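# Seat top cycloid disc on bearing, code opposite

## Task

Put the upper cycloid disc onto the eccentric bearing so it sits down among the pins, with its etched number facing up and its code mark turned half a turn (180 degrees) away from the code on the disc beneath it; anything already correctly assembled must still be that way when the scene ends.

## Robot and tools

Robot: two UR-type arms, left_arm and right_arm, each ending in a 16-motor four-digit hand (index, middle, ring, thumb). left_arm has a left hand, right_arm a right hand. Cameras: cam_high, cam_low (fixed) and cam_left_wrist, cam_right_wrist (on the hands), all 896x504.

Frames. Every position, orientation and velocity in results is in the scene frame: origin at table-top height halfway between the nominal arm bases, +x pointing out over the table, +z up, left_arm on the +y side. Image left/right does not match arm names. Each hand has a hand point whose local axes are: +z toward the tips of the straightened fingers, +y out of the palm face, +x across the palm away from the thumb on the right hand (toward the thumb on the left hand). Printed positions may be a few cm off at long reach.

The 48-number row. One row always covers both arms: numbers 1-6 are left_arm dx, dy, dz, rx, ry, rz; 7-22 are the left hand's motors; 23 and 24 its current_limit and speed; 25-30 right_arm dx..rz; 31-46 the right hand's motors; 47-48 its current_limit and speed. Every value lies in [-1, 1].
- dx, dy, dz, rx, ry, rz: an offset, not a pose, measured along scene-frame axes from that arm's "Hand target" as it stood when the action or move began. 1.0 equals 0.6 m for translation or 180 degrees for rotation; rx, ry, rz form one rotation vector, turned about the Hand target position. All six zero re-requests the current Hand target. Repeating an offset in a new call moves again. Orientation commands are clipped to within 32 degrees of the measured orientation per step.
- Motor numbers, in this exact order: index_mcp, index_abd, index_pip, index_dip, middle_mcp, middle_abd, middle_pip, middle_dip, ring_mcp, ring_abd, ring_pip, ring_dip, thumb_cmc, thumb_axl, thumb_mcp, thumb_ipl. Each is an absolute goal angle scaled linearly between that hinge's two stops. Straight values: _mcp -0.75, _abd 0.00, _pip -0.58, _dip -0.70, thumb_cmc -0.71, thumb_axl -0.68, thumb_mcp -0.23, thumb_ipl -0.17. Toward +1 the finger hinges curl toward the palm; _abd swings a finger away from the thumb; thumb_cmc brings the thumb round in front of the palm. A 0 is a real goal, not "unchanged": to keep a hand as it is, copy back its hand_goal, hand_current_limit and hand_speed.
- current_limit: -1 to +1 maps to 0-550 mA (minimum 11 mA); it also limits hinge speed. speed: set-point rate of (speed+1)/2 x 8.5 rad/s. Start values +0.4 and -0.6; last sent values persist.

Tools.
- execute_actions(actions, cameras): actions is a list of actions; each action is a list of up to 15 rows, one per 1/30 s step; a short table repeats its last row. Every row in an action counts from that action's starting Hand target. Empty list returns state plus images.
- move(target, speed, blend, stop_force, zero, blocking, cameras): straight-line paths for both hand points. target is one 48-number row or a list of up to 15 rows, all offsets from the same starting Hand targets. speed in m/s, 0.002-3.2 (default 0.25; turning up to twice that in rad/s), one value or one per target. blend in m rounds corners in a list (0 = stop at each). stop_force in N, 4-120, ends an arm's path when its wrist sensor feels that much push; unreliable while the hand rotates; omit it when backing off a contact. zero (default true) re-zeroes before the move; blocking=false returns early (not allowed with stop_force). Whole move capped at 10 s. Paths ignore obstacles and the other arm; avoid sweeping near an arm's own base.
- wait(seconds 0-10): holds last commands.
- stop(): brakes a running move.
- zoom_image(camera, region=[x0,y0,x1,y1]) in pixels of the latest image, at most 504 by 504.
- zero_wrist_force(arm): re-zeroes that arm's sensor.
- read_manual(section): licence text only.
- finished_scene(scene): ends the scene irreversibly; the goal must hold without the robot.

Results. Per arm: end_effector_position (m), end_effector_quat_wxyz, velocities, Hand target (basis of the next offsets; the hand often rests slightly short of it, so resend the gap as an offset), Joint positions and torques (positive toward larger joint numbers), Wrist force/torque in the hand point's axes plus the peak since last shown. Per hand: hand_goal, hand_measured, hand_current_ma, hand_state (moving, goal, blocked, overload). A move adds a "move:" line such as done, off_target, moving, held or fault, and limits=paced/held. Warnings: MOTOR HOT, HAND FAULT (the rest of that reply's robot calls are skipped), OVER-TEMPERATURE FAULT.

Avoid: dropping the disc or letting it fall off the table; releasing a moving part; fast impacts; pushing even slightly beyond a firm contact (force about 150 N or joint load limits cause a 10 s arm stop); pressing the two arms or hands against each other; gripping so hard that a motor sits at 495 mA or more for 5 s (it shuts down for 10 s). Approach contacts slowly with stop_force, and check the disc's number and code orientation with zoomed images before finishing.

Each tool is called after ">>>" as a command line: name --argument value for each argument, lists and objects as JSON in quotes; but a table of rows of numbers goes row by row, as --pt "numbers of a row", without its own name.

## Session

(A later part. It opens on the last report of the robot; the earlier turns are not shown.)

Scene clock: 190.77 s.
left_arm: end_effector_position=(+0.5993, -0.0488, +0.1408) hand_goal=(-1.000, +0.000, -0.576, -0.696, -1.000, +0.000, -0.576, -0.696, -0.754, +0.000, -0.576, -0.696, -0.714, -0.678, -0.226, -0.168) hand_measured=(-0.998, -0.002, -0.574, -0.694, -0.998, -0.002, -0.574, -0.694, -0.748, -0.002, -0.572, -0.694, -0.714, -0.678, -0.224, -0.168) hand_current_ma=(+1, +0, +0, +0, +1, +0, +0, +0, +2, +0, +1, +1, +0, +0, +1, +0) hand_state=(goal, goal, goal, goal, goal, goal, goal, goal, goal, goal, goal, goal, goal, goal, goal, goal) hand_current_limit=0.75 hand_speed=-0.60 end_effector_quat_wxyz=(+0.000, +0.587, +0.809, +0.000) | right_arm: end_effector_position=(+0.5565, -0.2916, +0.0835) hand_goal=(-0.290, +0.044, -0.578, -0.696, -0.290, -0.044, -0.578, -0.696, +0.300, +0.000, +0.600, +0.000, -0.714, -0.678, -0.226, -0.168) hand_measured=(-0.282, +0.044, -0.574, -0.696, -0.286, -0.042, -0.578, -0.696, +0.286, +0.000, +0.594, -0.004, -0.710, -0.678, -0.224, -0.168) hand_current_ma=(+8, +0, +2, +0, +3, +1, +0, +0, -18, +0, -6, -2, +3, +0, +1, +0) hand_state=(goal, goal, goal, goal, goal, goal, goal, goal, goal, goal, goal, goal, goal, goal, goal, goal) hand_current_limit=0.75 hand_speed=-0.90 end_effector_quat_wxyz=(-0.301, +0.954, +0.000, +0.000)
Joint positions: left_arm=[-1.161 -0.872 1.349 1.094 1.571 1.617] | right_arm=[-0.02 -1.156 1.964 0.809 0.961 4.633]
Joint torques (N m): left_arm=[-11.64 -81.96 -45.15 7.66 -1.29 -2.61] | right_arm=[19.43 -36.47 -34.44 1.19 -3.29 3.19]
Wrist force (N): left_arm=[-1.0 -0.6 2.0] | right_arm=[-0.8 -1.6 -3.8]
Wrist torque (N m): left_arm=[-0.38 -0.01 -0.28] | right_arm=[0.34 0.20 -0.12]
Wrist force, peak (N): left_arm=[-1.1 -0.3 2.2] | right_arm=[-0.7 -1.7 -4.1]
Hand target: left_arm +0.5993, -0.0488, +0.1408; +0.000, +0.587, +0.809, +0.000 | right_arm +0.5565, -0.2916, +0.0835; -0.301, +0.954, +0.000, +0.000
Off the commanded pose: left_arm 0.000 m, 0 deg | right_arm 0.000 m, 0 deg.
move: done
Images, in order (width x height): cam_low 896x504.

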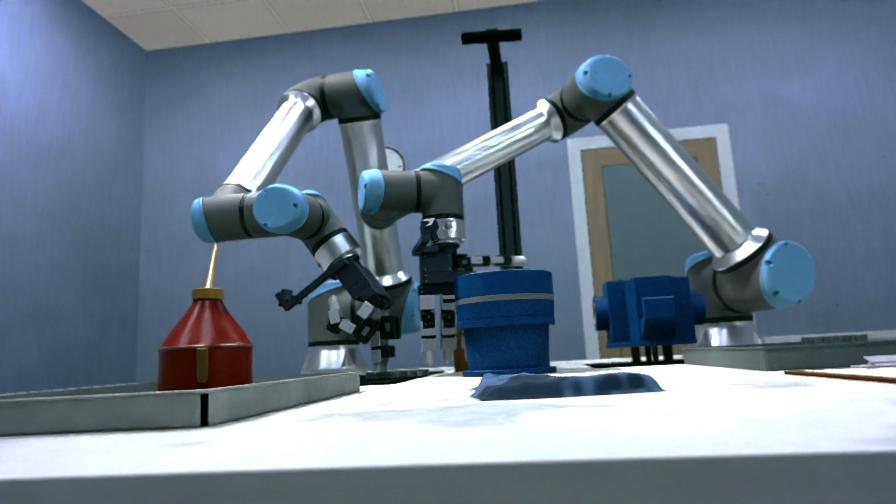

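>>> move --pt "0 0 0 0 0 0 -1 0 -0.576 -0.696 -1 0 -0.576 -0.696 -0.754 0 -0.576 -0.696 -0.714 -0.678 -0.226 -0.168 0.75 -0.6 0 0.009 0.0025 0 0 0 -0.29 0.044 -0.577 -0.696 -0.29 -0.044 -0.577 -0.696 0.3 0 0.6 0 -0.714 -0.678 -0.226 -0.168 0.75 -0.9" --pt "0 0 0 0 0 0 -1 0 -0.576 -0.696 -1 0 -0.576 -0.696 -0.754 0 -0.576 -0.696 -0.714 -0.678 -0.226 -0.168 0.75 -0.6 0 0.002 0.0025 0 0 0 -0.29 0.044 -0.577 -0.696 -0.29 -0.044 -0.577 -0.696 0.3 0 0.6 0 -0.714 -0.678 -0.226 -0.168 0.75 -0.9" --speed 0.02 --cameras '["cam_low"]'

>>> zoom_image --camera "cam_low" --region '[350, 320, 470, 395]'

Scene clock: 192.17 s.
left_arm: end_effector_position=(+0.5993, -0.0488, +0.1408) hand_goal=(-1.000, +0.000, -0.576, -0.696, -1.000, +0.000, -0.576, -0.696, -0.754, +0.000, -0.576, -0.696, -0.714, -0.678, -0.226, -0.168) hand_measured=(-0.998, -0.002, -0.574, -0.694, -0.998, -0.002, -0.574, -0.694, -0.748, -0.002, -0.572, -0.694, -0.714, -0.678, -0.224, -0.168) hand_current_ma=(+1, +0, +0, +0, +1, +0, +0, +0, +2, +0, +1, +1, +0, +0, +1, +0) hand_state=(goal, goal, goal, goal, goal, goal, goal, goal, goal, goal, goal, goal, goal, goal, goal, goal) hand_current_limit=0.75 hand_speed=-0.60 end_effector_quat_wxyz=(+0.000, +0.587, +0.809, +0.000) | right_arm: end_effector_position=(+0.5565, -0.2903, +0.0850) hand_goal=(-0.290, +0.044, -0.578, -0.696, -0.290, -0.044, -0.578, -0.696, +0.300, +0.000, +0.600, +0.000, -0.714, -0.678, -0.226, -0.168) hand_measured=(-0.284, +0.044, -0.574, -0.694, -0.284, -0.042, -0.574, -0.694, +0.286, +0.000, +0.594, -0.004, -0.710, -0.678, -0.224, -0.168) hand_current_ma=(+5, +0, +2, +2, +5, +1, +2, +1, -18, +0, -6, -2, +3, +0, +1, +0) hand_state=(goal, goal, goal, goal, goal, goal, goal, goal, goal, goal, goal, goal, goal, goal, goal, goal) hand_current_limit=0.75 hand_speed=-0.90 end_effector_quat_wxyz=(-0.301, +0.954, +0.000, +0.000)
Joint positions: left_arm=[-1.161 -0.872 1.349 1.094 1.571 1.617] | right_arm=[-0.017 -1.158 1.962 0.811 0.961 4.636]
Joint torques (N m): left_arm=[-12.15 -81.44 -44.98 7.7 -1.38 -2.5] | right_arm=[-15.45 -77.84 -16.01 7.61 0.87 -3.27]
Wrist force (N): left_arm=[-0.7 -0.5 1.8] | right_arm=[-0.4 -0.3 -0.7]
Wrist torque (N m): left_arm=[-0.36 -0.06 -0.25] | right_arm=[0.19 0.16 0.11]
Wrist force, peak (N): left_arm=[-0.9 -0.6 2.3] | right_arm=[-0.7 -1.8 -4.2]
Hand target: left_arm +0.5993, -0.0488, +0.1408; +0.000, +0.587, +0.809, +0.000 | right_arm +0.5565, -0.2904, +0.0850; -0.301, +0.954, +0.000, +0.000
Off the commanded pose: left_arm 0.000 m, 0 deg | right_arm 0.000 m, 0 deg.
move: done
Images, in order (width x height): cam_low 896x504.

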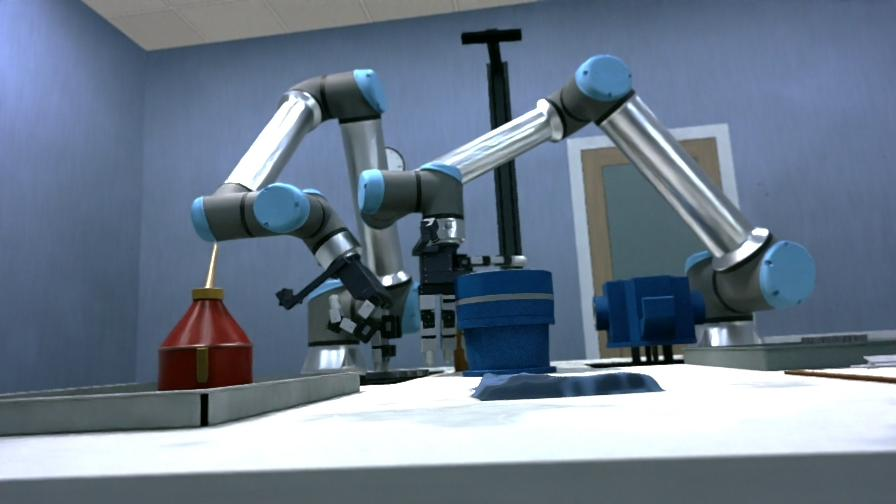

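Scaled by 4.200 from the camera's 896x504 image, which has a finer 1280x720 frame.

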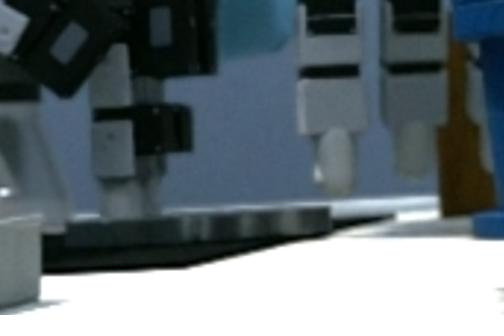

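>>> move --pt "0 0 0 0 0 0 -1 0 -0.576 -0.696 -1 0 -0.576 -0.696 -0.754 0 -0.576 -0.696 -0.714 -0.678 -0.226 -0.168 0.75 -0.6 0 0.0155 0 0 0 0 -0.29 0.044 -0.577 -0.696 -0.29 -0.044 -0.577 -0.696 0.3 0 0.6 0 -0.714 -0.678 -0.226 -0.168 0.75 -0.9" --pt "0 0 0 0 0 0 -1 0 -0.576 -0.696 -1 0 -0.576 -0.696 -0.754 0 -0.576 -0.696 -0.714 -0.678 -0.226 -0.168 0.75 -0.6 0 0.004 0 0 0 0 -0.29 0.044 -0.577 -0.696 -0.29 -0.044 -0.577 -0.696 0.3 0 0.6 0 -0.714 -0.678 -0.226 -0.168 0.75 -0.9" --speed 0.02 --cameras '["cam_low"]'

>>> zoom_image --camera "cam_low" --region '[350, 320, 470, 395]'

Scene clock: 193.73 s.
left_arm: end_effector_position=(+0.5993, -0.0488, +0.1408) hand_goal=(-1.000, +0.000, -0.576, -0.696, -1.000, +0.000, -0.576, -0.696, -0.754, +0.000, -0.576, -0.696, -0.714, -0.678, -0.226, -0.168) hand_measured=(-0.998, -0.002, -0.574, -0.694, -0.998, -0.002, -0.574, -0.694, -0.748, -0.002, -0.572, -0.694, -0.714, -0.678, -0.224, -0.168) hand_current_ma=(+1, +0, +0, +0, +1, +0, +0, +0, +2, +0, +1, +1, +0, +0, +1, +0) hand_state=(goal, goal, goal, goal, goal, goal, goal, goal, goal, goal, goal, goal, goal, goal, goal, goal) hand_current_limit=0.75 hand_speed=-0.60 end_effector_quat_wxyz=(+0.000, +0.587, +0.809, +0.000) | right_arm: end_effector_position=(+0.5565, -0.2879, +0.0850) hand_goal=(-0.290, +0.044, -0.578, -0.696, -0.290, -0.044, -0.578, -0.696, +0.300, +0.000, +0.600, +0.000, -0.714, -0.678, -0.226, -0.168) hand_measured=(-0.278, +0.042, -0.570, -0.692, -0.282, -0.042, -0.574, -0.692, +0.286, +0.000, +0.594, -0.004, -0.710, -0.678, -0.224, -0.168) hand_current_ma=(+14, +0, +7, +4, +7, +1, +3, +2, -18, +0, -6, -2, +3, +0, +1, +0) hand_state=(goal, goal, goal, goal, goal, goal, goal, goal, goal, goal, goal, goal, goal, goal, goal, goal) hand_current_limit=0.75 hand_speed=-0.90 end_effector_quat_wxyz=(-0.301, +0.954, +0.000, +0.000)
Joint positions: left_arm=[-1.161 -0.872 1.349 1.094 1.571 1.617] | right_arm=[-0.012 -1.158 1.96 0.809 0.96 4.642]
Joint torques (N m): left_arm=[-12.93 -81.95 -45.3 7.86 -1.32 -2.61] | right_arm=[-15.74 -77.5 -15.32 7.8 0.84 -2.43]
Wrist force (N): left_arm=[-0.9 -0.6 2.0] | right_arm=[-0.9 0.0 -0.7]
Wrist torque (N m): left_arm=[-0.38 -0.03 -0.27] | right_arm=[0.18 0.24 0.06]
Wrist force, peak (N): left_arm=[-1.1 -0.6 2.3] | right_arm=[-0.6 1.8 -3.7]
Hand target: left_arm +0.5993, -0.0488, +0.1408; +0.000, +0.587, +0.809, +0.000 | right_arm +0.5565, -0.2880, +0.0850; -0.301, +0.954, +0.000, +0.000
Off the commanded pose: left_arm 0.000 m, 0 deg | right_arm 0.000 m, 0 deg.
move: done
Images, in order (width x height): cam_low 896x504.

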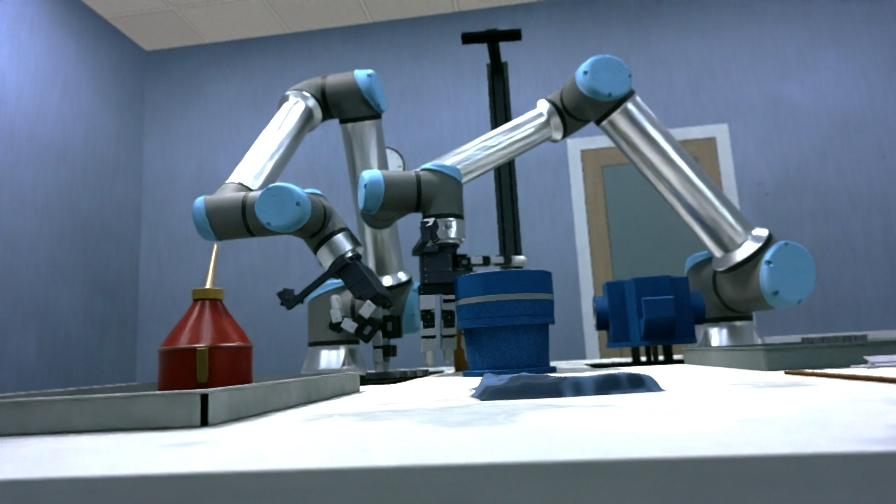

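Scaled by 4.200 from the camera's 896x504 image, which has a finer 1280x720 frame.

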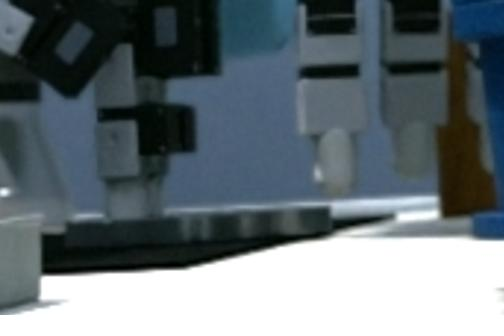

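>>> move --pt "0 0 0 0 0 0 -1 0 -0.576 -0.696 -1 0 -0.576 -0.696 -0.754 0 -0.576 -0.696 -0.714 -0.678 -0.226 -0.168 0.75 -0.6 0 0.0185 0 0 0 0 -0.29 0.044 -0.577 -0.696 -0.29 -0.044 -0.577 -0.696 0.3 0 0.6 0 -0.714 -0.678 -0.226 -0.168 0.75 -0.9" --pt "0 0 0 0 0 0 -1 0 -0.576 -0.696 -1 0 -0.576 -0.696 -0.754 0 -0.576 -0.696 -0.714 -0.678 -0.226 -0.168 0.75 -0.6 0 0.002 0 0 0 0 -0.29 0.044 -0.577 -0.696 -0.29 -0.044 -0.577 -0.696 0.3 0 0.6 0 -0.714 -0.678 -0.226 -0.168 0.75 -0.9" --speed 0.02 --cameras '["cam_low"]'

>>> zoom_image --camera "cam_low" --region '[350, 320, 470, 395]'

Scene clock: 196.57 s.
left_arm: end_effector_position=(+0.5993, -0.0488, +0.1408) hand_goal=(-1.000, +0.000, -0.576, -0.696, -1.000, +0.000, -0.576, -0.696, -0.754, +0.000, -0.576, -0.696, -0.714, -0.678, -0.226, -0.168) hand_measured=(-0.998, -0.002, -0.574, -0.694, -0.998, -0.002, -0.574, -0.694, -0.748, -0.002, -0.572, -0.694, -0.714, -0.678, -0.224, -0.168) hand_current_ma=(+1, +0, +0, +0, +1, +0, +0, +0, +2, +0, +1, +1, +0, +0, +1, +0) hand_state=(goal, goal, goal, goal, goal, goal, goal, goal, goal, goal, goal, goal, goal, goal, goal, goal) hand_current_limit=0.75 hand_speed=-0.60 end_effector_quat_wxyz=(+0.000, +0.587, +0.809, +0.000) | right_arm: end_effector_position=(+0.5565, -0.2867, +0.0850) hand_goal=(-0.290, +0.044, -0.578, -0.696, -0.290, -0.044, -0.578, -0.696, +0.300, +0.000, +0.600, +0.000, -0.714, -0.678, -0.226, -0.168) hand_measured=(-0.284, +0.042, -0.574, -0.694, -0.284, -0.042, -0.574, -0.694, +0.286, +0.000, +0.594, -0.004, -0.710, -0.678, -0.224, -0.168) hand_current_ma=(+5, +0, +2, +2, +5, +0, +2, +2, -18, +0, -6, -2, +3, +0, +1, +0) hand_state=(goal, goal, goal, goal, goal, goal, goal, goal, goal, goal, goal, goal, goal, goal, goal, goal) hand_current_limit=0.75 hand_speed=-0.90 end_effector_quat_wxyz=(-0.301, +0.954, +0.000, +0.000)
Joint positions: left_arm=[-1.161 -0.872 1.349 1.094 1.571 1.617] | right_arm=[-0.01 -1.158 1.96 0.808 0.96 4.645]
Joint torques (N m): left_arm=[-12.56 -80.93 -45.01 7.64 -1.33 -2.61] | right_arm=[-16.13 -77.47 -15.75 7.46 0.97 -2.82]
Wrist force (N): left_arm=[-0.8 -0.6 1.8] | right_arm=[-0.5 -0.4 -0.9]
Wrist torque (N m): left_arm=[-0.36 -0.05 -0.26] | right_arm=[0.17 0.18 0.10]
Wrist force, peak (N): left_arm=[-1.2 -0.4 2.3] | right_arm=[-0.8 2.2 -4.1]
Hand target: left_arm +0.5993, -0.0488, +0.1408; +0.000, +0.587, +0.809, +0.000 | right_arm +0.5565, -0.2868, +0.0850; -0.301, +0.954, +0.000, +0.000
Off the commanded pose: left_arm 0.000 m, 0 deg | right_arm 0.000 m, 0 deg.
move: done
Images, in order (width x height): cam_low 896x504.

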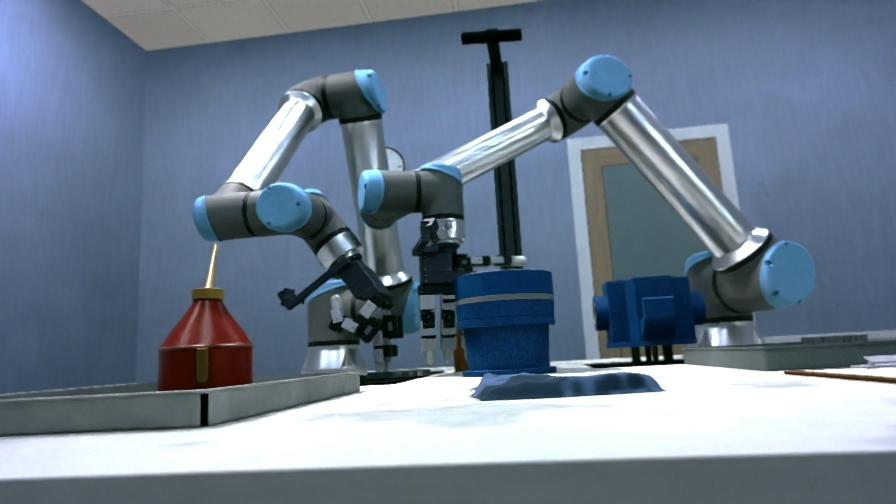

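Scaled by 4.200 from the camera's 896x504 image, which has a finer 1280x720 frame.

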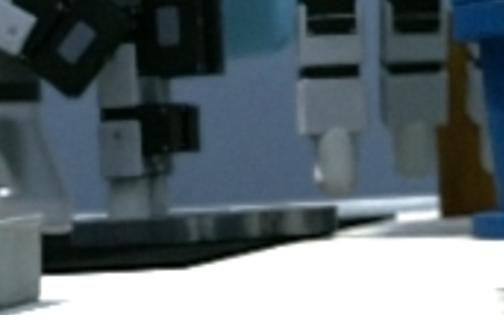

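>>> move --target '[0,-0.002,-0.004,0,0,0,-1,0,-0.576,-0.696,-1,0,-0.576,-0.696,-0.754,0,-0.576,-0.696,-0.714,-0.678,-0.226,-0.168,0.75,-0.6,0,-0.0045,-0.002,0,0,0,-0.31,0.044,-0.60,-0.73,-0.31,-0.044,-0.60,-0.73,0.3,0,0.6,0,-0.714,-0.678,-0.226,-0.168,0.75,-0.9]' --speed 0.02

>>> move --target '[0,0,-0.011,0,0,0,-1,0,-0.576,-0.696,-1,0,-0.576,-0.696,-0.754,0,-0.576,-0.696,-0.714,-0.678,-0.226,-0.168,0.75,-0.6,0,0,0,0,0,0,-0.31,0.044,-0.60,-0.73,-0.31,-0.044,-0.60,-0.73,0.3,0,0.6,0,-0.714,-0.678,-0.226,-0.168,0.75,-0.9]' --speed 0.006 --stop_force 50 --cameras '["cam_low"]'

>>> zoom_image --camera "cam_low" --region '[350, 320, 470, 395]'

Scene clock: 197.57 s.
left_arm: end_effector_position=(+0.5993, -0.0500, +0.1384) hand_goal=(-1.000, +0.000, -0.576, -0.696, -1.000, +0.000, -0.576, -0.696, -0.754, +0.000, -0.576, -0.696, -0.714, -0.678, -0.226, -0.168) hand_measured=(-0.998, -0.002, -0.574, -0.694, -0.998, -0.002, -0.574, -0.694, -0.748, -0.002, -0.572, -0.694, -0.714, -0.678, -0.224, -0.168) hand_current_ma=(+1, +0, +0, +0, +1, +0, +0, +0, +2, +0, +1, +1, +0, +0, +1, +0) hand_state=(goal, goal, goal, goal, goal, goal, goal, goal, goal, goal, goal, goal, goal, goal, goal, goal) hand_current_limit=0.75 hand_speed=-0.60 end_effector_quat_wxyz=(+0.000, +0.587, +0.809, +0.000) | right_arm: end_effector_position=(+0.5565, -0.2894, +0.0839) hand_goal=(-0.310, +0.044, -0.600, -0.730, -0.310, -0.044, -0.600, -0.730, +0.300, +0.000, +0.600, +0.000, -0.714, -0.678, -0.226, -0.168) hand_measured=(-0.290, +0.042, -0.586, -0.722, -0.292, -0.042, -0.590, -0.724, +0.286, +0.000, +0.594, -0.004, -0.710, -0.678, -0.224, -0.168) hand_current_ma=(+32, +0, +15, +6, +24, +0, +9, +6, -18, +0, -6, -2, +3, +0, +1, +0) hand_state=(blocked, goal, goal, goal, goal, goal, goal, goal, goal, goal, goal, goal, goal, goal, goal, goal) hand_current_limit=0.75 hand_speed=-0.90 end_effector_quat_wxyz=(-0.301, +0.954, +0.000, +0.000)
Joint positions: left_arm=[-1.161 -0.869 1.348 1.091 1.571 1.617] | right_arm=[-0.015 -1.156 1.962 0.808 0.96 4.638]
Joint torques (N m): left_arm=[-12.13 -83.12 -45.3 0.63 -1.34 -2.6] | right_arm=[-16.23 -37.86 -16.07 7.6 0.7 -2.68]
Wrist force (N): left_arm=[-0.8 -0.3 2.1] | right_arm=[-0.5 0.4 -1.1]
Wrist torque (N m): left_arm=[-0.34 -0.04 -0.21] | right_arm=[0.17 0.19 0.10]
Wrist force, peak (N): left_arm=[-1.1 -1.0 2.1] | right_arm=[-0.9 1.6 -1.7]
Hand target: left_arm +0.5993, -0.0500, +0.1384; +0.000, +0.587, +0.809, +0.000 | right_arm +0.5565, -0.2895, +0.0838; -0.301, +0.954, +0.000, +0.000
Off the commanded pose: left_arm 0.000 m, 0 deg | right_arm 0.000 m, 0 deg.
move: done

Scene clock: 199.57 s.
left_arm: end_effector_position=(+0.5993, -0.0500, +0.1318) hand_goal=(-1.000, +0.000, -0.576, -0.696, -1.000, +0.000, -0.576, -0.696, -0.754, +0.000, -0.576, -0.696, -0.714, -0.678, -0.226, -0.168) hand_measured=(-0.998, -0.002, -0.574, -0.694, -0.998, -0.002, -0.574, -0.694, -0.746, -0.020, -0.572, -0.694, -0.714, -0.678, -0.224, -0.168) hand_current_ma=(+1, +0, +0, +0, +1, +0, +0, +0, +4, -11, +1, +0, +0, +0, +1, +0) hand_state=(goal, goal, goal, goal, goal, goal, goal, goal, goal, blocked, goal, goal, goal, goal, goal, goal) hand_current_limit=0.75 hand_speed=-0.60 end_effector_quat_wxyz=(+0.000, +0.587, +0.809, +0.000) | right_arm: end_effector_position=(+0.5565, -0.2895, +0.0838) hand_goal=(-0.310, +0.044, -0.600, -0.730, -0.310, -0.044, -0.600, -0.730, +0.300, +0.000, +0.600, +0.000, -0.714, -0.678, -0.226, -0.168) hand_measured=(-0.298, +0.042, -0.590, -0.724, -0.302, -0.044, -0.594, -0.724, +0.286, +0.000, +0.594, -0.004, -0.710, -0.678, -0.224, -0.168) hand_current_ma=(+16, +0, +9, +4, +8, +0, +5, +4, -18, +0, -6, -2, +3, +0, +1, +0) hand_state=(goal, goal, goal, goal, goal, goal, goal, goal, goal, goal, goal, goal, goal, goal, goal, goal) hand_current_limit=0.75 hand_speed=-0.90 end_effector_quat_wxyz=(-0.301, +0.954, +0.000, +0.000)
Joint positions: left_arm=[-1.161 -0.864 1.352 1.082 1.571 1.617] | right_arm=[-0.015 -1.156 1.962 0.808 0.96 4.638]
Joint torques (N m): left_arm=[-12.13 -41.92 -6.77 -3.38 -1.15 -2.68] | right_arm=[-16.03 -39.78 -15.95 5.93 0.39 -2.84]
Wrist force (N): left_arm=[0.3 -0.8 -48.1] | right_arm=[-0.9 -1.4 -2.1]
Wrist torque (N m): left_arm=[3.50 -3.27 -0.10] | right_arm=[0.23 0.25 0.03]
Wrist force, peak (N): left_arm=[0.4 -0.7 -48.4] | right_arm=[-1.2 -1.5 -2.3]
Hand target: left_arm +0.5993, -0.0500, +0.1318; +0.000, +0.587, +0.809, +0.000 | right_arm +0.5565, -0.2895, +0.0838; -0.301, +0.954, +0.000, +0.000
Off the commanded pose: left_arm 0.000 m, 0 deg | right_arm 0.000 m, 0 deg.
move: contact (left_arm)
Images, in order (width x height): cam_low 896x504.

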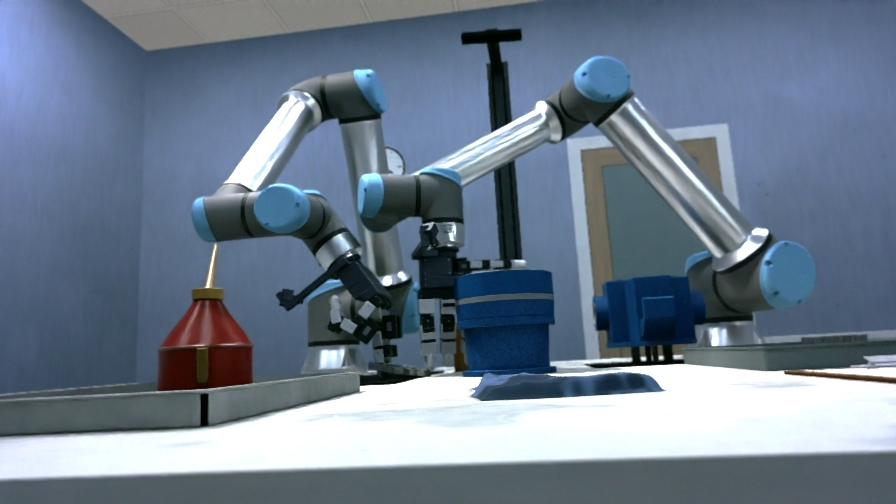

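Scaled by 4.200 from the camera's 896x504 image, which has a finer 1280x720 frame.

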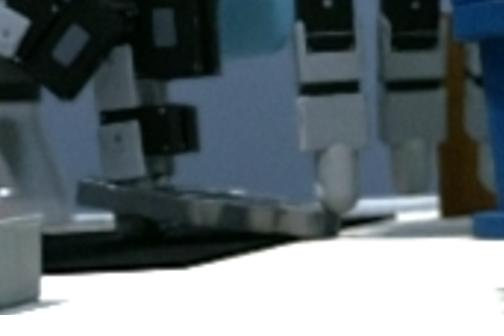

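>>> move --target '[0,0,0,0,0,0,-1,0,-0.576,-0.696,-1,0,-0.576,-0.696,-0.754,0,-0.576,-0.696,-0.714,-0.678,-0.226,-0.168,0.75,-0.6,0,0,0,0,0,0,-0.39,0.044,-0.74,-0.9,-0.39,-0.044,-0.74,-0.9,0.3,0,0.6,0,-0.714,-0.678,-0.226,-0.168,0.75,-0.9]' --speed 0.03 --cameras '["cam_low"]'

>>> zoom_image --camera "cam_low" --region '[350, 320, 470, 395]'

Scene clock: 200.47 s.
left_arm: end_effector_position=(+0.5993, -0.0500, +0.1318) hand_goal=(-1.000, +0.000, -0.576, -0.696, -1.000, +0.000, -0.576, -0.696, -0.754, +0.000, -0.576, -0.696, -0.714, -0.678, -0.226, -0.168) hand_measured=(-0.998, -0.002, -0.574, -0.694, -0.998, -0.002, -0.574, -0.694, -0.746, -0.020, -0.572, -0.694, -0.714, -0.678, -0.224, -0.168) hand_current_ma=(+1, +0, +0, +0, +1, +0, +0, +0, +4, -12, +1, +0, +0, +0, +1, +0) hand_state=(goal, goal, goal, goal, goal, goal, goal, goal, goal, blocked, goal, goal, goal, goal, goal, goal) hand_current_limit=0.75 hand_speed=-0.60 end_effector_quat_wxyz=(+0.000, +0.587, +0.809, +0.000) | right_arm: end_effector_position=(+0.5565, -0.2895, +0.0838) hand_goal=(-0.390, +0.044, -0.740, -0.900, -0.390, -0.044, -0.740, -0.900, +0.300, +0.000, +0.600, +0.000, -0.714, -0.678, -0.226, -0.168) hand_measured=(-0.294, +0.042, -0.592, -0.784, -0.298, -0.042, -0.606, -0.768, +0.286, +0.000, +0.594, -0.004, -0.710, -0.678, -0.224, -0.168) hand_current_ma=(+295, +0, +481, +357, +281, +0, +435, +430, -18, +0, -6, -2, +3, +0, +1, +0) hand_state=(blocked, goal, blocked, blocked, blocked, goal, blocked, blocked, goal, goal, goal, goal, goal, goal, goal, goal) hand_current_limit=0.75 hand_speed=-0.90 end_effector_quat_wxyz=(-0.301, +0.954, +0.000, +0.000)
Joint positions: left_arm=[-1.161 -0.864 1.352 1.082 1.571 1.617] | right_arm=[-0.015 -1.156 1.962 0.808 0.961 4.638]
Joint torques (N m): left_arm=[-12.29 -44.09 -8.72 -3.13 -1.29 -2.74] | right_arm=[-10.24 -39.48 -16.84 4.31 -2.96 -2.56]
Wrist force (N): left_arm=[0.3 -1.1 -49.6] | right_arm=[-0.9 4.7 -2.6]
Wrist torque (N m): left_arm=[3.59 -3.38 -0.09] | right_arm=[-0.68 0.22 0.04]
Wrist force, peak (N): left_arm=[0.5 -0.9 -50.1] | right_arm=[-0.8 4.6 -4.1]
Hand target: left_arm +0.5993, -0.0500, +0.1318; +0.000, +0.587, +0.809, +0.000 | right_arm +0.5565, -0.2895, +0.0838; -0.301, +0.954, +0.000, +0.000
Off the commanded pose: left_arm 0.000 m, 0 deg | right_arm 0.000 m, 0 deg.
move: done
Images, in order (width x height): cam_low 896x504.

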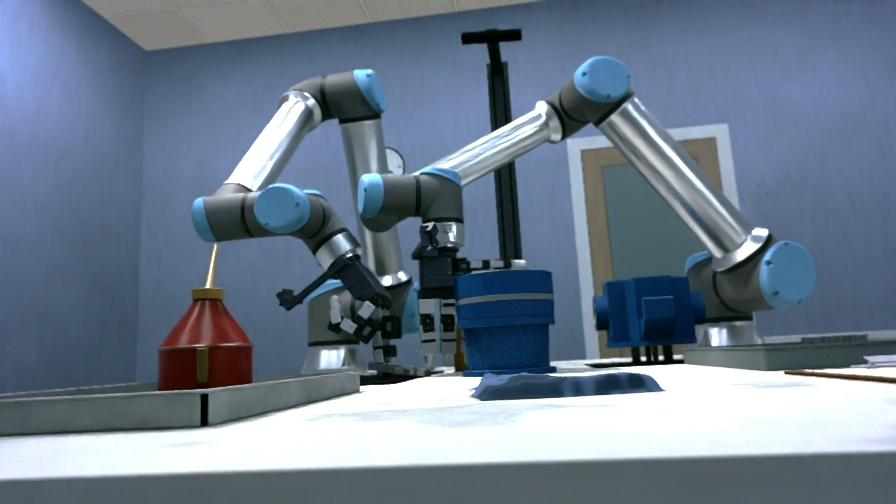

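Scaled by 4.200 from the camera's 896x504 image, which has a finer 1280x720 frame.

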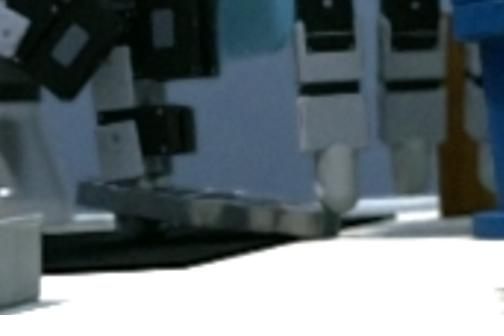

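>>> move --target '[0,0,0.0025,0,0,0,-1,0,-0.576,-0.696,-1,0,-0.576,-0.696,-0.754,0,-0.576,-0.696,-0.714,-0.678,-0.226,-0.168,0.75,-0.6,0,0,0,0,0,0,-0.39,0.044,-0.74,-0.9,-0.39,-0.044,-0.74,-0.9,0.3,0,0.6,0,-0.714,-0.678,-0.226,-0.168,0.75,-0.9]' --speed 0.004 --cameras '["cam_low"]'

>>> zoom_image --camera "cam_low" --region '[350, 320, 470, 395]'

Scene clock: 201.33 s.
left_arm: end_effector_position=(+0.5993, -0.0500, +0.1332) hand_goal=(-1.000, +0.000, -0.576, -0.696, -1.000, +0.000, -0.576, -0.696, -0.754, +0.000, -0.576, -0.696, -0.714, -0.678, -0.226, -0.168) hand_measured=(-0.998, -0.002, -0.574, -0.694, -0.998, -0.002, -0.574, -0.694, -0.746, -0.020, -0.572, -0.694, -0.714, -0.678, -0.224, -0.168) hand_current_ma=(+1, +0, +0, +0, +1, +0, +0, +0, +4, -11, +1, +0, +0, +0, +1, +0) hand_state=(goal, goal, goal, goal, goal, goal, goal, goal, goal, goal, goal, goal, goal, goal, goal, goal) hand_current_limit=0.75 hand_speed=-0.60 end_effector_quat_wxyz=(+0.000, +0.587, +0.809, +0.000) | right_arm: end_effector_position=(+0.5565, -0.2895, +0.0838) hand_goal=(-0.390, +0.044, -0.740, -0.900, -0.390, -0.044, -0.740, -0.900, +0.300, +0.000, +0.600, +0.000, -0.714, -0.678, -0.226, -0.168) hand_measured=(-0.294, +0.042, -0.592, -0.786, -0.296, -0.042, -0.606, -0.770, +0.286, +0.000, +0.594, -0.004, -0.710, -0.678, -0.224, -0.168) hand_current_ma=(+297, +0, +481, +352, +283, +0, +435, +423, -18, +0, -6, -2, +3, +0, +1, +0) hand_state=(blocked, goal, blocked, blocked, blocked, goal, blocked, blocked, goal, goal, goal, goal, goal, goal, goal, goal) hand_current_limit=0.75 hand_speed=-0.90 end_effector_quat_wxyz=(-0.301, +0.954, +0.000, +0.000)
Joint positions: left_arm=[-1.161 -0.865 1.351 1.084 1.571 1.617] | right_arm=[-0.015 -1.156 1.962 0.808 0.96 4.638]
Joint torques (N m): left_arm=[-12.31 -84.26 -34.02 5.66 -1.31 -2.72] | right_arm=[-4.06 -40.89 -17.28 2.93 -5.66 -2.25]
Wrist force (N): left_arm=[-0.6 -0.4 -21.9] | right_arm=[-1.1 6.6 0.4]
Wrist torque (N m): left_arm=[1.47 -1.56 -0.21] | right_arm=[-0.90 0.22 0.03]
Wrist force, peak (N): left_arm=[0.4 -1.1 -49.9] | right_arm=[-0.8 6.7 0.7]
Hand target: left_arm +0.5993, -0.0500, +0.1333; +0.000, +0.587, +0.809, +0.000 | right_arm +0.5565, -0.2895, +0.0838; -0.301, +0.954, +0.000, +0.000
Off the commanded pose: left_arm 0.000 m, 0 deg | right_arm 0.000 m, 0 deg.
move: done
Images, in order (width x height): cam_low 896x504.

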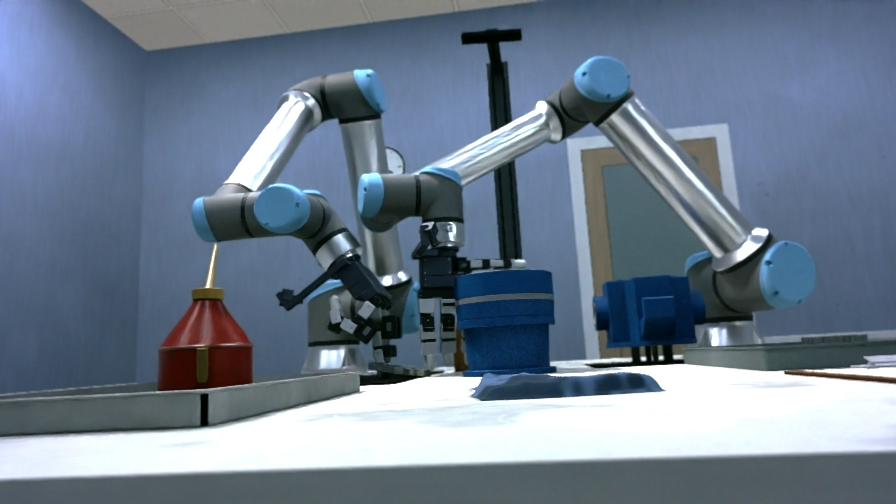

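Scaled by 4.200 from the camera's 896x504 image, which has a finer 1280x720 frame.

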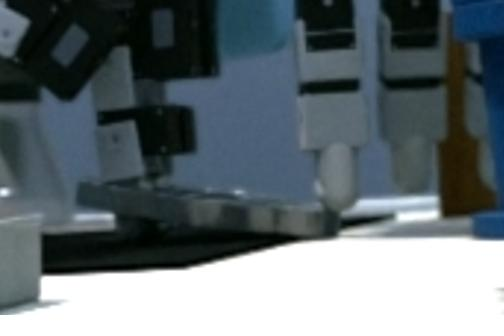

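>>> move --target '[0,0,0.0015,0,0,0,-1,0,-0.576,-0.696,-1,0,-0.576,-0.696,-0.754,0,-0.576,-0.696,-0.714,-0.678,-0.226,-0.168,0.75,-0.6,0,0,0,0,0,0,-0.365,0.044,-0.74,-0.9,-0.365,-0.044,-0.74,-0.9,0.3,0,0.6,0,-0.714,-0.678,-0.226,-0.168,0.75,-0.9]' --speed 0.003

>>> move --target '[0,0,0.0015,0,0,0,-1,0,-0.576,-0.696,-1,0,-0.576,-0.696,-0.754,0,-0.576,-0.696,-0.714,-0.678,-0.226,-0.168,0.75,-0.6,0,0,0,0,0,0,-0.365,0.044,-0.74,-0.9,-0.365,-0.044,-0.74,-0.9,0.3,0,0.6,0,-0.714,-0.678,-0.226,-0.168,0.75,-0.9]' --speed 0.003 --cameras '["cam_low"]'

>>> zoom_image --camera "cam_low" --region '[350, 320, 470, 395]'

Scene clock: 202.33 s.
left_arm: end_effector_position=(+0.5993, -0.0500, +0.1341) hand_goal=(-1.000, +0.000, -0.576, -0.696, -1.000, +0.000, -0.576, -0.696, -0.754, +0.000, -0.576, -0.696, -0.714, -0.678, -0.226, -0.168) hand_measured=(-0.998, -0.002, -0.574, -0.694, -0.998, -0.002, -0.574, -0.694, -0.746, -0.020, -0.572, -0.694, -0.714, -0.678, -0.224, -0.168) hand_current_ma=(+1, +0, +0, +0, +1, +0, +0, +0, +4, -11, +1, +0, +0, +0, +1, +0) hand_state=(goal, goal, goal, goal, goal, goal, goal, goal, goal, goal, goal, goal, goal, goal, goal, goal) hand_current_limit=0.75 hand_speed=-0.60 end_effector_quat_wxyz=(+0.000, +0.587, +0.809, +0.000) | right_arm: end_effector_position=(+0.5565, -0.2895, +0.0838) hand_goal=(-0.366, +0.044, -0.740, -0.900, -0.366, -0.044, -0.740, -0.900, +0.300, +0.000, +0.600, +0.000, -0.714, -0.678, -0.226, -0.168) hand_measured=(-0.290, +0.042, -0.598, -0.790, -0.290, -0.042, -0.614, -0.776, +0.286, +0.000, +0.594, -0.004, -0.710, -0.678, -0.224, -0.168) hand_current_ma=(+214, +0, +477, +328, +207, +1, +402, +398, -18, +0, -6, -2, +3, +0, +1, +0) hand_state=(blocked, goal, blocked, blocked, blocked, goal, blocked, blocked, goal, goal, goal, goal, goal, goal, goal, goal) hand_current_limit=0.75 hand_speed=-0.90 end_effector_quat_wxyz=(-0.301, +0.954, +0.000, +0.000)
Joint positions: left_arm=[-1.161 -0.865 1.351 1.086 1.571 1.617] | right_arm=[-0.015 -1.156 1.962 0.808 0.96 4.638]
Joint torques (N m): left_arm=[-10.55 -98.39 -42.4 7.02 -1.3 -2.62] | right_arm=[2.6 -42.71 -18.44 3.38 -5.33 -2.08]
Wrist force (N): left_arm=[0.0 -0.1 -4.5] | right_arm=[-0.3 6.7 5.8]
Wrist torque (N m): left_arm=[0.12 -0.30 -0.18] | right_arm=[-1.05 0.15 0.09]
Wrist force, peak (N): left_arm=[-0.5 -0.4 -21.4] | right_arm=[-0.7 6.8 5.8]
Hand target: left_arm +0.5993, -0.0500, +0.1342; +0.000, +0.587, +0.809, +0.000 | right_arm +0.5565, -0.2895, +0.0838; -0.301, +0.954, +0.000, +0.000
Off the commanded pose: left_arm 0.000 m, 0 deg | right_arm 0.000 m, 0 deg.
move: done

Scene clock: 203.03 s.
left_arm: end_effector_position=(+0.5993, -0.0500, +0.1351) hand_goal=(-1.000, +0.000, -0.576, -0.696, -1.000, +0.000, -0.576, -0.696, -0.754, +0.000, -0.576, -0.696, -0.714, -0.678, -0.226, -0.168) hand_measured=(-0.998, -0.002, -0.574, -0.694, -0.998, -0.002, -0.574, -0.694, -0.744, -0.024, -0.572, -0.694, -0.714, -0.678, -0.224, -0.168) hand_current_ma=(+1, +0, +0, +0, +1, +0, +0, +0, +5, -16, +1, +0, +0, +0, +1, +0) hand_state=(goal, goal, goal, goal, goal, goal, goal, goal, goal, blocked, goal, goal, goal, goal, goal, goal) hand_current_limit=0.75 hand_speed=-0.60 end_effector_quat_wxyz=(+0.000, +0.587, +0.809, +0.000) | right_arm: end_effector_position=(+0.5565, -0.2895, +0.0838) hand_goal=(-0.366, +0.044, -0.740, -0.900, -0.366, -0.044, -0.740, -0.900, +0.300, +0.000, +0.600, +0.000, -0.714, -0.678, -0.226, -0.168) hand_measured=(-0.290, +0.042, -0.604, -0.790, -0.290, -0.042, -0.620, -0.776, +0.286, +0.000, +0.594, -0.004, -0.710, -0.678, -0.224, -0.168) hand_current_ma=(+214, +0, +445, +328, +207, +1, +374, +396, -18, +0, -6, -2, +3, +0, +1, +0) hand_state=(blocked, goal, blocked, blocked, blocked, goal, blocked, blocked, goal, goal, goal, goal, goal, goal, goal, goal) hand_current_limit=0.75 hand_speed=-0.90 end_effector_quat_wxyz=(-0.301, +0.954, +0.000, +0.000)
Joint positions: left_arm=[-1.161 -0.866 1.35 1.087 1.571 1.617] | right_arm=[-0.015 -1.156 1.962 0.808 0.96 4.638]
Joint torques (N m): left_arm=[-10.77 -102.28 -44.66 7.02 -1.38 -2.45] | right_arm=[8.16 -44.89 -19.14 4.11 -5.16 -1.79]
Wrist force (N): left_arm=[-0.2 0.1 -0.8] | right_arm=[-0.7 6.7 7.0]
Wrist torque (N m): left_arm=[-0.16 0.04 -0.21] | right_arm=[-1.05 0.24 0.07]
Wrist force, peak (N): left_arm=[0.2 -0.2 -4.5] | right_arm=[-0.5 6.9 7.1]
Hand target: left_arm +0.5993, -0.0500, +0.1351; +0.000, +0.587, +0.809, +0.000 | right_arm +0.5565, -0.2895, +0.0838; -0.301, +0.954, +0.000, +0.000
Off the commanded pose: left_arm 0.000 m, 0 deg | right_arm 0.000 m, 0 deg.
move: done
Images, in order (width x height): cam_low 896x504.

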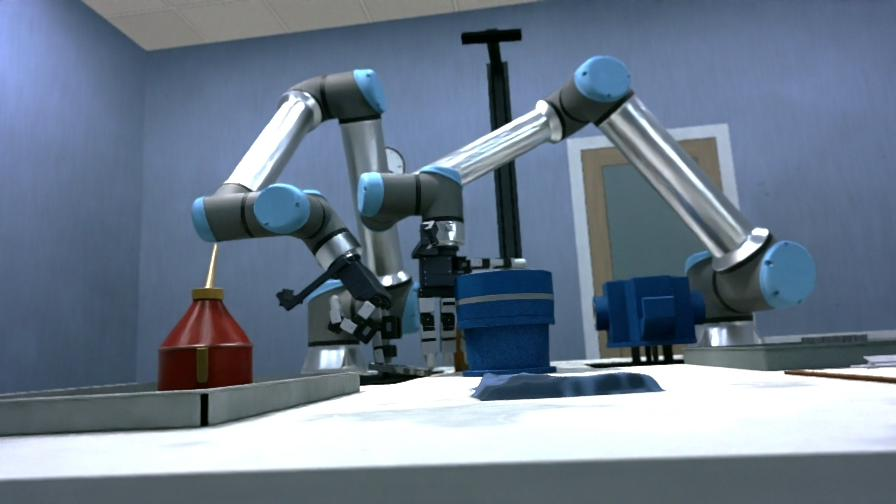

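Scaled by 4.200 from the camera's 896x504 image, which has a finer 1280x720 frame.

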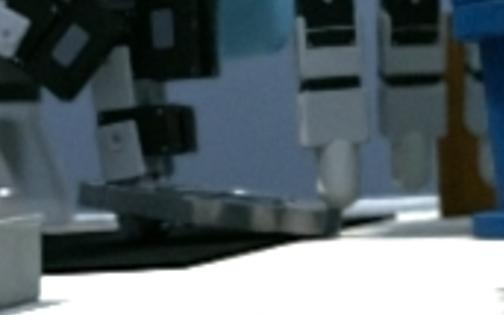

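>>> move --target '[0,0,0.0033,0,0,0,-1,0,-0.576,-0.696,-1,0,-0.576,-0.696,-0.754,0,-0.576,-0.696,-0.714,-0.678,-0.226,-0.168,0.75,-0.6,0,0,0,0,0,0,-0.365,0.044,-0.74,-0.9,-0.365,-0.044,-0.74,-0.9,0.3,0,0.6,0,-0.714,-0.678,-0.226,-0.168,0.75,-0.9]' --speed 0.003

>>> move --target '[0,0,0.0033,0,0,0,-1,0,-0.576,-0.696,-1,0,-0.576,-0.696,-0.754,0,-0.576,-0.696,-0.714,-0.678,-0.226,-0.168,0.75,-0.6,0,0,0,0,0,0,-0.365,0.044,-0.74,-0.9,-0.365,-0.044,-0.74,-0.9,0.3,0,0.6,0,-0.714,-0.678,-0.226,-0.168,0.75,-0.9]' --speed 0.003 --cameras '["cam_low"]'

>>> zoom_image --camera "cam_low" --region '[350, 320, 470, 395]'

Scene clock: 204.23 s.
left_arm: end_effector_position=(+0.5993, -0.0500, +0.1370) hand_goal=(-1.000, +0.000, -0.576, -0.696, -1.000, +0.000, -0.576, -0.696, -0.754, +0.000, -0.576, -0.696, -0.714, -0.678, -0.226, -0.168) hand_measured=(-0.998, -0.002, -0.574, -0.694, -0.998, -0.002, -0.574, -0.694, -0.744, -0.026, -0.572, -0.694, -0.714, -0.678, -0.224, -0.168) hand_current_ma=(+1, +0, +0, +0, +1, +0, +0, +0, +5, -17, +1, +0, +0, +0, +1, +0) hand_state=(goal, goal, goal, goal, goal, goal, goal, goal, goal, blocked, goal, goal, goal, goal, goal, goal) hand_current_limit=0.75 hand_speed=-0.60 end_effector_quat_wxyz=(+0.000, +0.587, +0.809, +0.000) | right_arm: end_effector_position=(+0.5565, -0.2895, +0.0838) hand_goal=(-0.366, +0.044, -0.740, -0.900, -0.366, -0.044, -0.740, -0.900, +0.300, +0.000, +0.600, +0.000, -0.714, -0.678, -0.226, -0.168) hand_measured=(-0.290, +0.042, -0.612, -0.796, -0.290, -0.042, -0.626, -0.782, +0.286, +0.000, +0.594, -0.004, -0.710, -0.678, -0.224, -0.168) hand_current_ma=(+214, +0, +407, +307, +207, +1, +342, +369, -18, +0, -6, -2, +3, +0, +1, +0) hand_state=(blocked, goal, blocked, blocked, blocked, goal, blocked, blocked, goal, goal, goal, goal, goal, goal, goal, goal) hand_current_limit=0.75 hand_speed=-0.90 end_effector_quat_wxyz=(-0.301, +0.954, +0.000, +0.000)
Joint positions: left_arm=[-1.161 -0.868 1.349 1.09 1.571 1.617] | right_arm=[-0.015 -1.156 1.962 0.808 0.96 4.638]
Joint torques (N m): left_arm=[-10.9 -102.19 -44.58 7.25 -1.35 -2.46] | right_arm=[16.16 -47.2 -20.62 5.13 -4.43 -1.38]
Wrist force (N): left_arm=[-0.1 -0.1 -0.6] | right_arm=[-0.9 6.3 6.6]
Wrist torque (N m): left_arm=[-0.22 -0.04 -0.19] | right_arm=[-0.96 0.26 0.04]
Wrist force, peak (N): left_arm=[0.4 -0.2 -1.2] | right_arm=[-0.8 6.6 7.1]
Hand target: left_arm +0.5993, -0.0500, +0.1371; +0.000, +0.587, +0.809, +0.000 | right_arm +0.5565, -0.2895, +0.0838; -0.301, +0.954, +0.000, +0.000
Off the commanded pose: left_arm 0.000 m, 0 deg | right_arm 0.000 m, 0 deg.
move: done

Scene clock: 205.10 s.
left_arm: end_effector_position=(+0.5993, -0.0500, +0.1390) hand_goal=(-1.000, +0.000, -0.576, -0.696, -1.000, +0.000, -0.576, -0.696, -0.754, +0.000, -0.576, -0.696, -0.714, -0.678, -0.226, -0.168) hand_measured=(-0.998, -0.002, -0.574, -0.694, -0.998, -0.002, -0.574, -0.694, -0.744, -0.026, -0.572, -0.694, -0.714, -0.678, -0.224, -0.168) hand_current_ma=(+1, +0, +0, +0, +1, +0, +0, +0, +5, -17, +1, +0, +0, +0, +1, +0) hand_state=(goal, goal, goal, goal, goal, goal, goal, goal, goal, blocked, goal, goal, goal, goal, goal, goal) hand_current_limit=0.75 hand_speed=-0.60 end_effector_quat_wxyz=(+0.000, +0.587, +0.809, +0.000) | right_arm: end_effector_position=(+0.5565, -0.2895, +0.0838) hand_goal=(-0.366, +0.044, -0.740, -0.900, -0.366, -0.044, -0.740, -0.900, +0.300, +0.000, +0.600, +0.000, -0.714, -0.678, -0.226, -0.168) hand_measured=(-0.290, +0.042, -0.620, -0.802, -0.290, -0.042, -0.634, -0.788, +0.286, +0.000, +0.594, -0.004, -0.710, -0.678, -0.224, -0.168) hand_current_ma=(+214, +0, +375, +281, +207, +1, +313, +339, -18, +0, -6, -2, +3, +0, +1, +0) hand_state=(blocked, goal, blocked, blocked, blocked, goal, blocked, blocked, goal, goal, goal, goal, goal, goal, goal, goal) hand_current_limit=0.75 hand_speed=-0.90 end_effector_quat_wxyz=(-0.301, +0.954, +0.000, +0.000)
Joint positions: left_arm=[-1.161 -0.869 1.348 1.092 1.571 1.617] | right_arm=[-0.015 -1.156 1.962 0.808 0.96 4.638]
Joint torques (N m): left_arm=[-11.62 -102.09 -45.12 7.32 -1.38 -2.61] | right_arm=[17.73 -50.57 -21.89 5.78 -4.15 -0.84]
Wrist force (N): left_arm=[-0.1 -0.2 -0.8] | right_arm=[-0.8 5.7 6.3]
Wrist torque (N m): left_arm=[-0.20 -0.08 -0.18] | right_arm=[-0.94 0.24 0.05]
Wrist force, peak (N): left_arm=[-0.2 0.0 -0.9] | right_arm=[-0.8 6.3 7.0]
Hand target: left_arm +0.5993, -0.0500, +0.1391; +0.000, +0.587, +0.809, +0.000 | right_arm +0.5565, -0.2895, +0.0838; -0.301, +0.954, +0.000, +0.000
Off the commanded pose: left_arm 0.000 m, 0 deg | right_arm 0.000 m, 0 deg.
move: done
Images, in order (width x height): cam_low 896x504.

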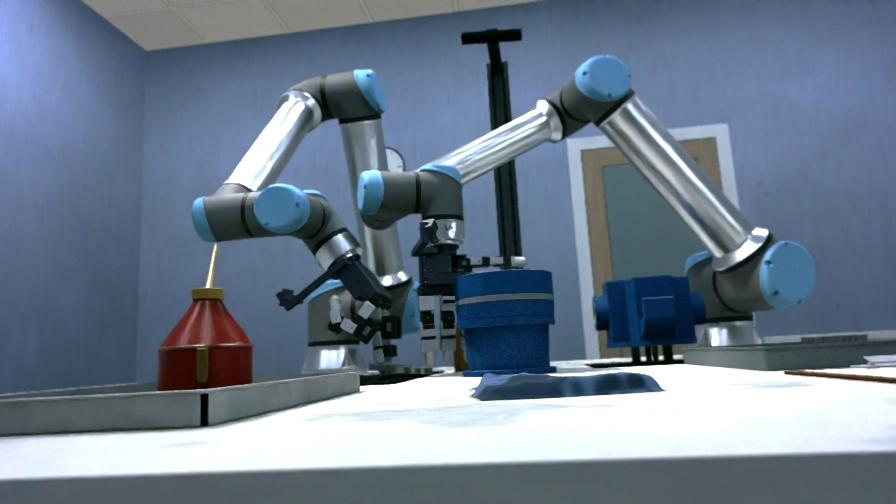

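Scaled by 4.200 from the camera's 896x504 image, which has a finer 1280x720 frame.

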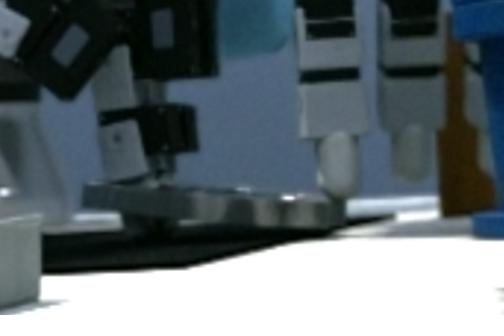

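>>> move --target '[0,0,0.0033,0,0,0,-1,0,-0.576,-0.696,-1,0,-0.576,-0.696,-0.754,0,-0.576,-0.696,-0.714,-0.678,-0.226,-0.168,0.75,-0.6,0,0,0,0,0,0,-0.365,0.044,-0.74,-0.9,-0.365,-0.044,-0.74,-0.9,0.3,0,0.6,0,-0.714,-0.678,-0.226,-0.168,0.75,-0.9]' --speed 0.003

>>> move --target '[0,0,0.0033,0,0,0,-1,0,-0.576,-0.696,-1,0,-0.576,-0.696,-0.754,0,-0.576,-0.696,-0.714,-0.678,-0.226,-0.168,0.75,-0.6,0,0,0,0,0,0,-0.365,0.044,-0.74,-0.9,-0.365,-0.044,-0.74,-0.9,0.3,0,0.6,0,-0.714,-0.678,-0.226,-0.168,0.75,-0.9]' --speed 0.003 --cameras '["cam_low"]'

>>> zoom_image --camera "cam_low" --region '[350, 320, 470, 395]'

Scene clock: 206.23 s.
left_arm: end_effector_position=(+0.5993, -0.0500, +0.1410) hand_goal=(-1.000, +0.000, -0.576, -0.696, -1.000, +0.000, -0.576, -0.696, -0.754, +0.000, -0.576, -0.696, -0.714, -0.678, -0.226, -0.168) hand_measured=(-0.998, -0.002, -0.574, -0.694, -0.998, -0.002, -0.574, -0.694, -0.744, -0.026, -0.572, -0.694, -0.714, -0.678, -0.224, -0.168) hand_current_ma=(+1, +0, +0, +0, +1, +0, +0, +0, +5, -17, +1, +0, +0, +0, +1, +0) hand_state=(goal, goal, goal, goal, goal, goal, goal, goal, goal, blocked, goal, goal, goal, goal, goal, goal) hand_current_limit=0.75 hand_speed=-0.60 end_effector_quat_wxyz=(+0.000, +0.587, +0.809, +0.000) | right_arm: end_effector_position=(+0.5565, -0.2895, +0.0838) hand_goal=(-0.366, +0.044, -0.740, -0.900, -0.366, -0.044, -0.740, -0.900, +0.300, +0.000, +0.600, +0.000, -0.714, -0.678, -0.226, -0.168) hand_measured=(-0.290, +0.042, -0.626, -0.808, -0.290, -0.042, -0.640, -0.796, +0.286, +0.000, +0.594, -0.004, -0.710, -0.678, -0.224, -0.168) hand_current_ma=(+214, +0, +342, +255, +207, +1, +284, +309, -18, +0, -6, -2, +3, +0, +1, +0) hand_state=(blocked, goal, blocked, blocked, blocked, goal, blocked, blocked, goal, goal, goal, goal, goal, goal, goal, goal) hand_current_limit=0.75 hand_speed=-0.90 end_effector_quat_wxyz=(-0.301, +0.954, +0.000, +0.000)
Joint positions: left_arm=[-1.161 -0.871 1.346 1.095 1.571 1.617] | right_arm=[-0.015 -1.156 1.962 0.808 0.96 4.638]
Joint torques (N m): left_arm=[-10.79 -102.85 -44.57 7.29 -1.4 -2.49] | right_arm=[18.37 -53.29 -23.36 7.16 -3.6 -0.52]
Wrist force (N): left_arm=[-0.7 -0.5 -0.6] | right_arm=[-0.6 5.5 6.4]
Wrist torque (N m): left_arm=[-0.24 -0.02 -0.23] | right_arm=[-0.89 0.20 0.07]
Wrist force, peak (N): left_arm=[-0.7 -0.5 -0.6] | right_arm=[-0.8 6.0 6.8]
Hand target: left_arm +0.5993, -0.0500, +0.1410; +0.000, +0.587, +0.809, +0.000 | right_arm +0.5565, -0.2895, +0.0838; -0.301, +0.954, +0.000, +0.000
Off the commanded pose: left_arm 0.000 m, 0 deg | right_arm 0.000 m, 0 deg.
move: done

Scene clock: 207.10 s.
left_arm: end_effector_position=(+0.5993, -0.0500, +0.1430) hand_goal=(-1.000, +0.000, -0.576, -0.696, -1.000, +0.000, -0.576, -0.696, -0.754, +0.000, -0.576, -0.696, -0.714, -0.678, -0.226, -0.168) hand_measured=(-0.998, -0.002, -0.574, -0.694, -0.998, -0.002, -0.574, -0.694, -0.744, -0.026, -0.572, -0.694, -0.714, -0.678, -0.224, -0.168) hand_current_ma=(+1, +0, +0, +0, +1, +0, +0, +0, +5, -17, +1, +0, +0, +0, +1, +0) hand_state=(goal, goal, goal, goal, goal, goal, goal, goal, goal, blocked, goal, goal, goal, goal, goal, goal) hand_current_limit=0.75 hand_speed=-0.60 end_effector_quat_wxyz=(+0.000, +0.587, +0.809, +0.000) | right_arm: end_effector_position=(+0.5565, -0.2895, +0.0838) hand_goal=(-0.366, +0.044, -0.740, -0.900, -0.366, -0.044, -0.740, -0.900, +0.300, +0.000, +0.600, +0.000, -0.714, -0.678, -0.226, -0.168) hand_measured=(-0.290, +0.042, -0.634, -0.814, -0.290, -0.042, -0.648, -0.802, +0.286, +0.000, +0.594, -0.004, -0.710, -0.678, -0.224, -0.168) hand_current_ma=(+214, +0, +310, +230, +207, +1, +256, +280, -18, +0, -6, -2, +3, +0, +1, +0) hand_state=(blocked, goal, blocked, blocked, blocked, goal, blocked, blocked, goal, goal, goal, goal, goal, goal, goal, goal) hand_current_limit=0.75 hand_speed=-0.90 end_effector_quat_wxyz=(-0.301, +0.954, +0.000, +0.000)
Joint positions: left_arm=[-1.161 -0.872 1.345 1.098 1.571 1.617] | right_arm=[-0.015 -1.156 1.962 0.808 0.96 4.638]
Joint torques (N m): left_arm=[-10.06 -103.34 -44.96 7.06 -1.6 -2.56] | right_arm=[18.06 -56.55 -24.79 7.62 -3.14 -0.5]
Wrist force (N): left_arm=[-0.6 -0.5 0.3] | right_arm=[-0.7 5.4 6.0]
Wrist torque (N m): left_arm=[-0.28 -0.05 -0.21] | right_arm=[-0.78 0.23 0.06]
Wrist force, peak (N): left_arm=[-1.1 -0.3 0.2] | right_arm=[-1.0 5.7 6.5]
Hand target: left_arm +0.5993, -0.0500, +0.1430; +0.000, +0.587, +0.809, +0.000 | right_arm +0.5565, -0.2895, +0.0838; -0.301, +0.954, +0.000, +0.000
Off the commanded pose: left_arm 0.000 m, 0 deg | right_arm 0.000 m, 0 deg.
move: done
Images, in order (width x height): cam_low 896x504.

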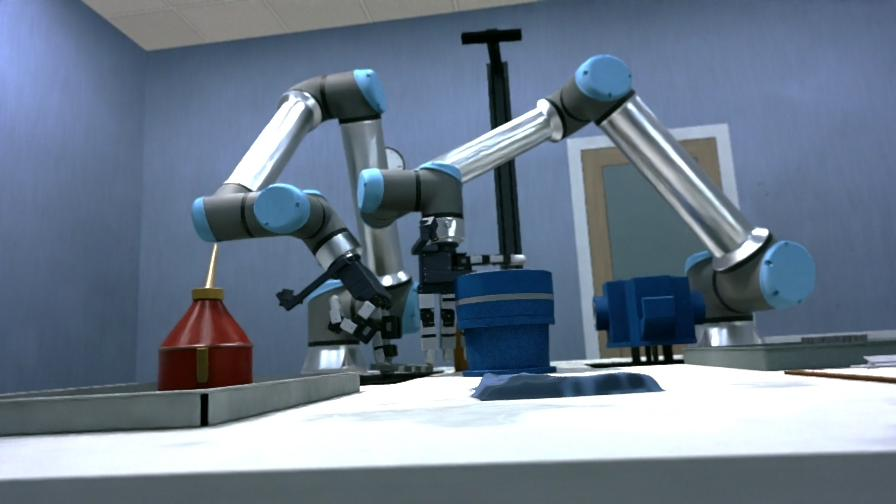

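Scaled by 4.200 from the camera's 896x504 image, which has a finer 1280x720 frame.

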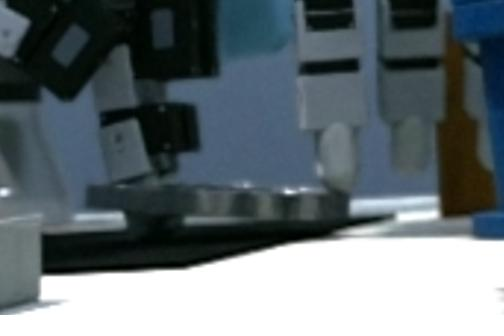

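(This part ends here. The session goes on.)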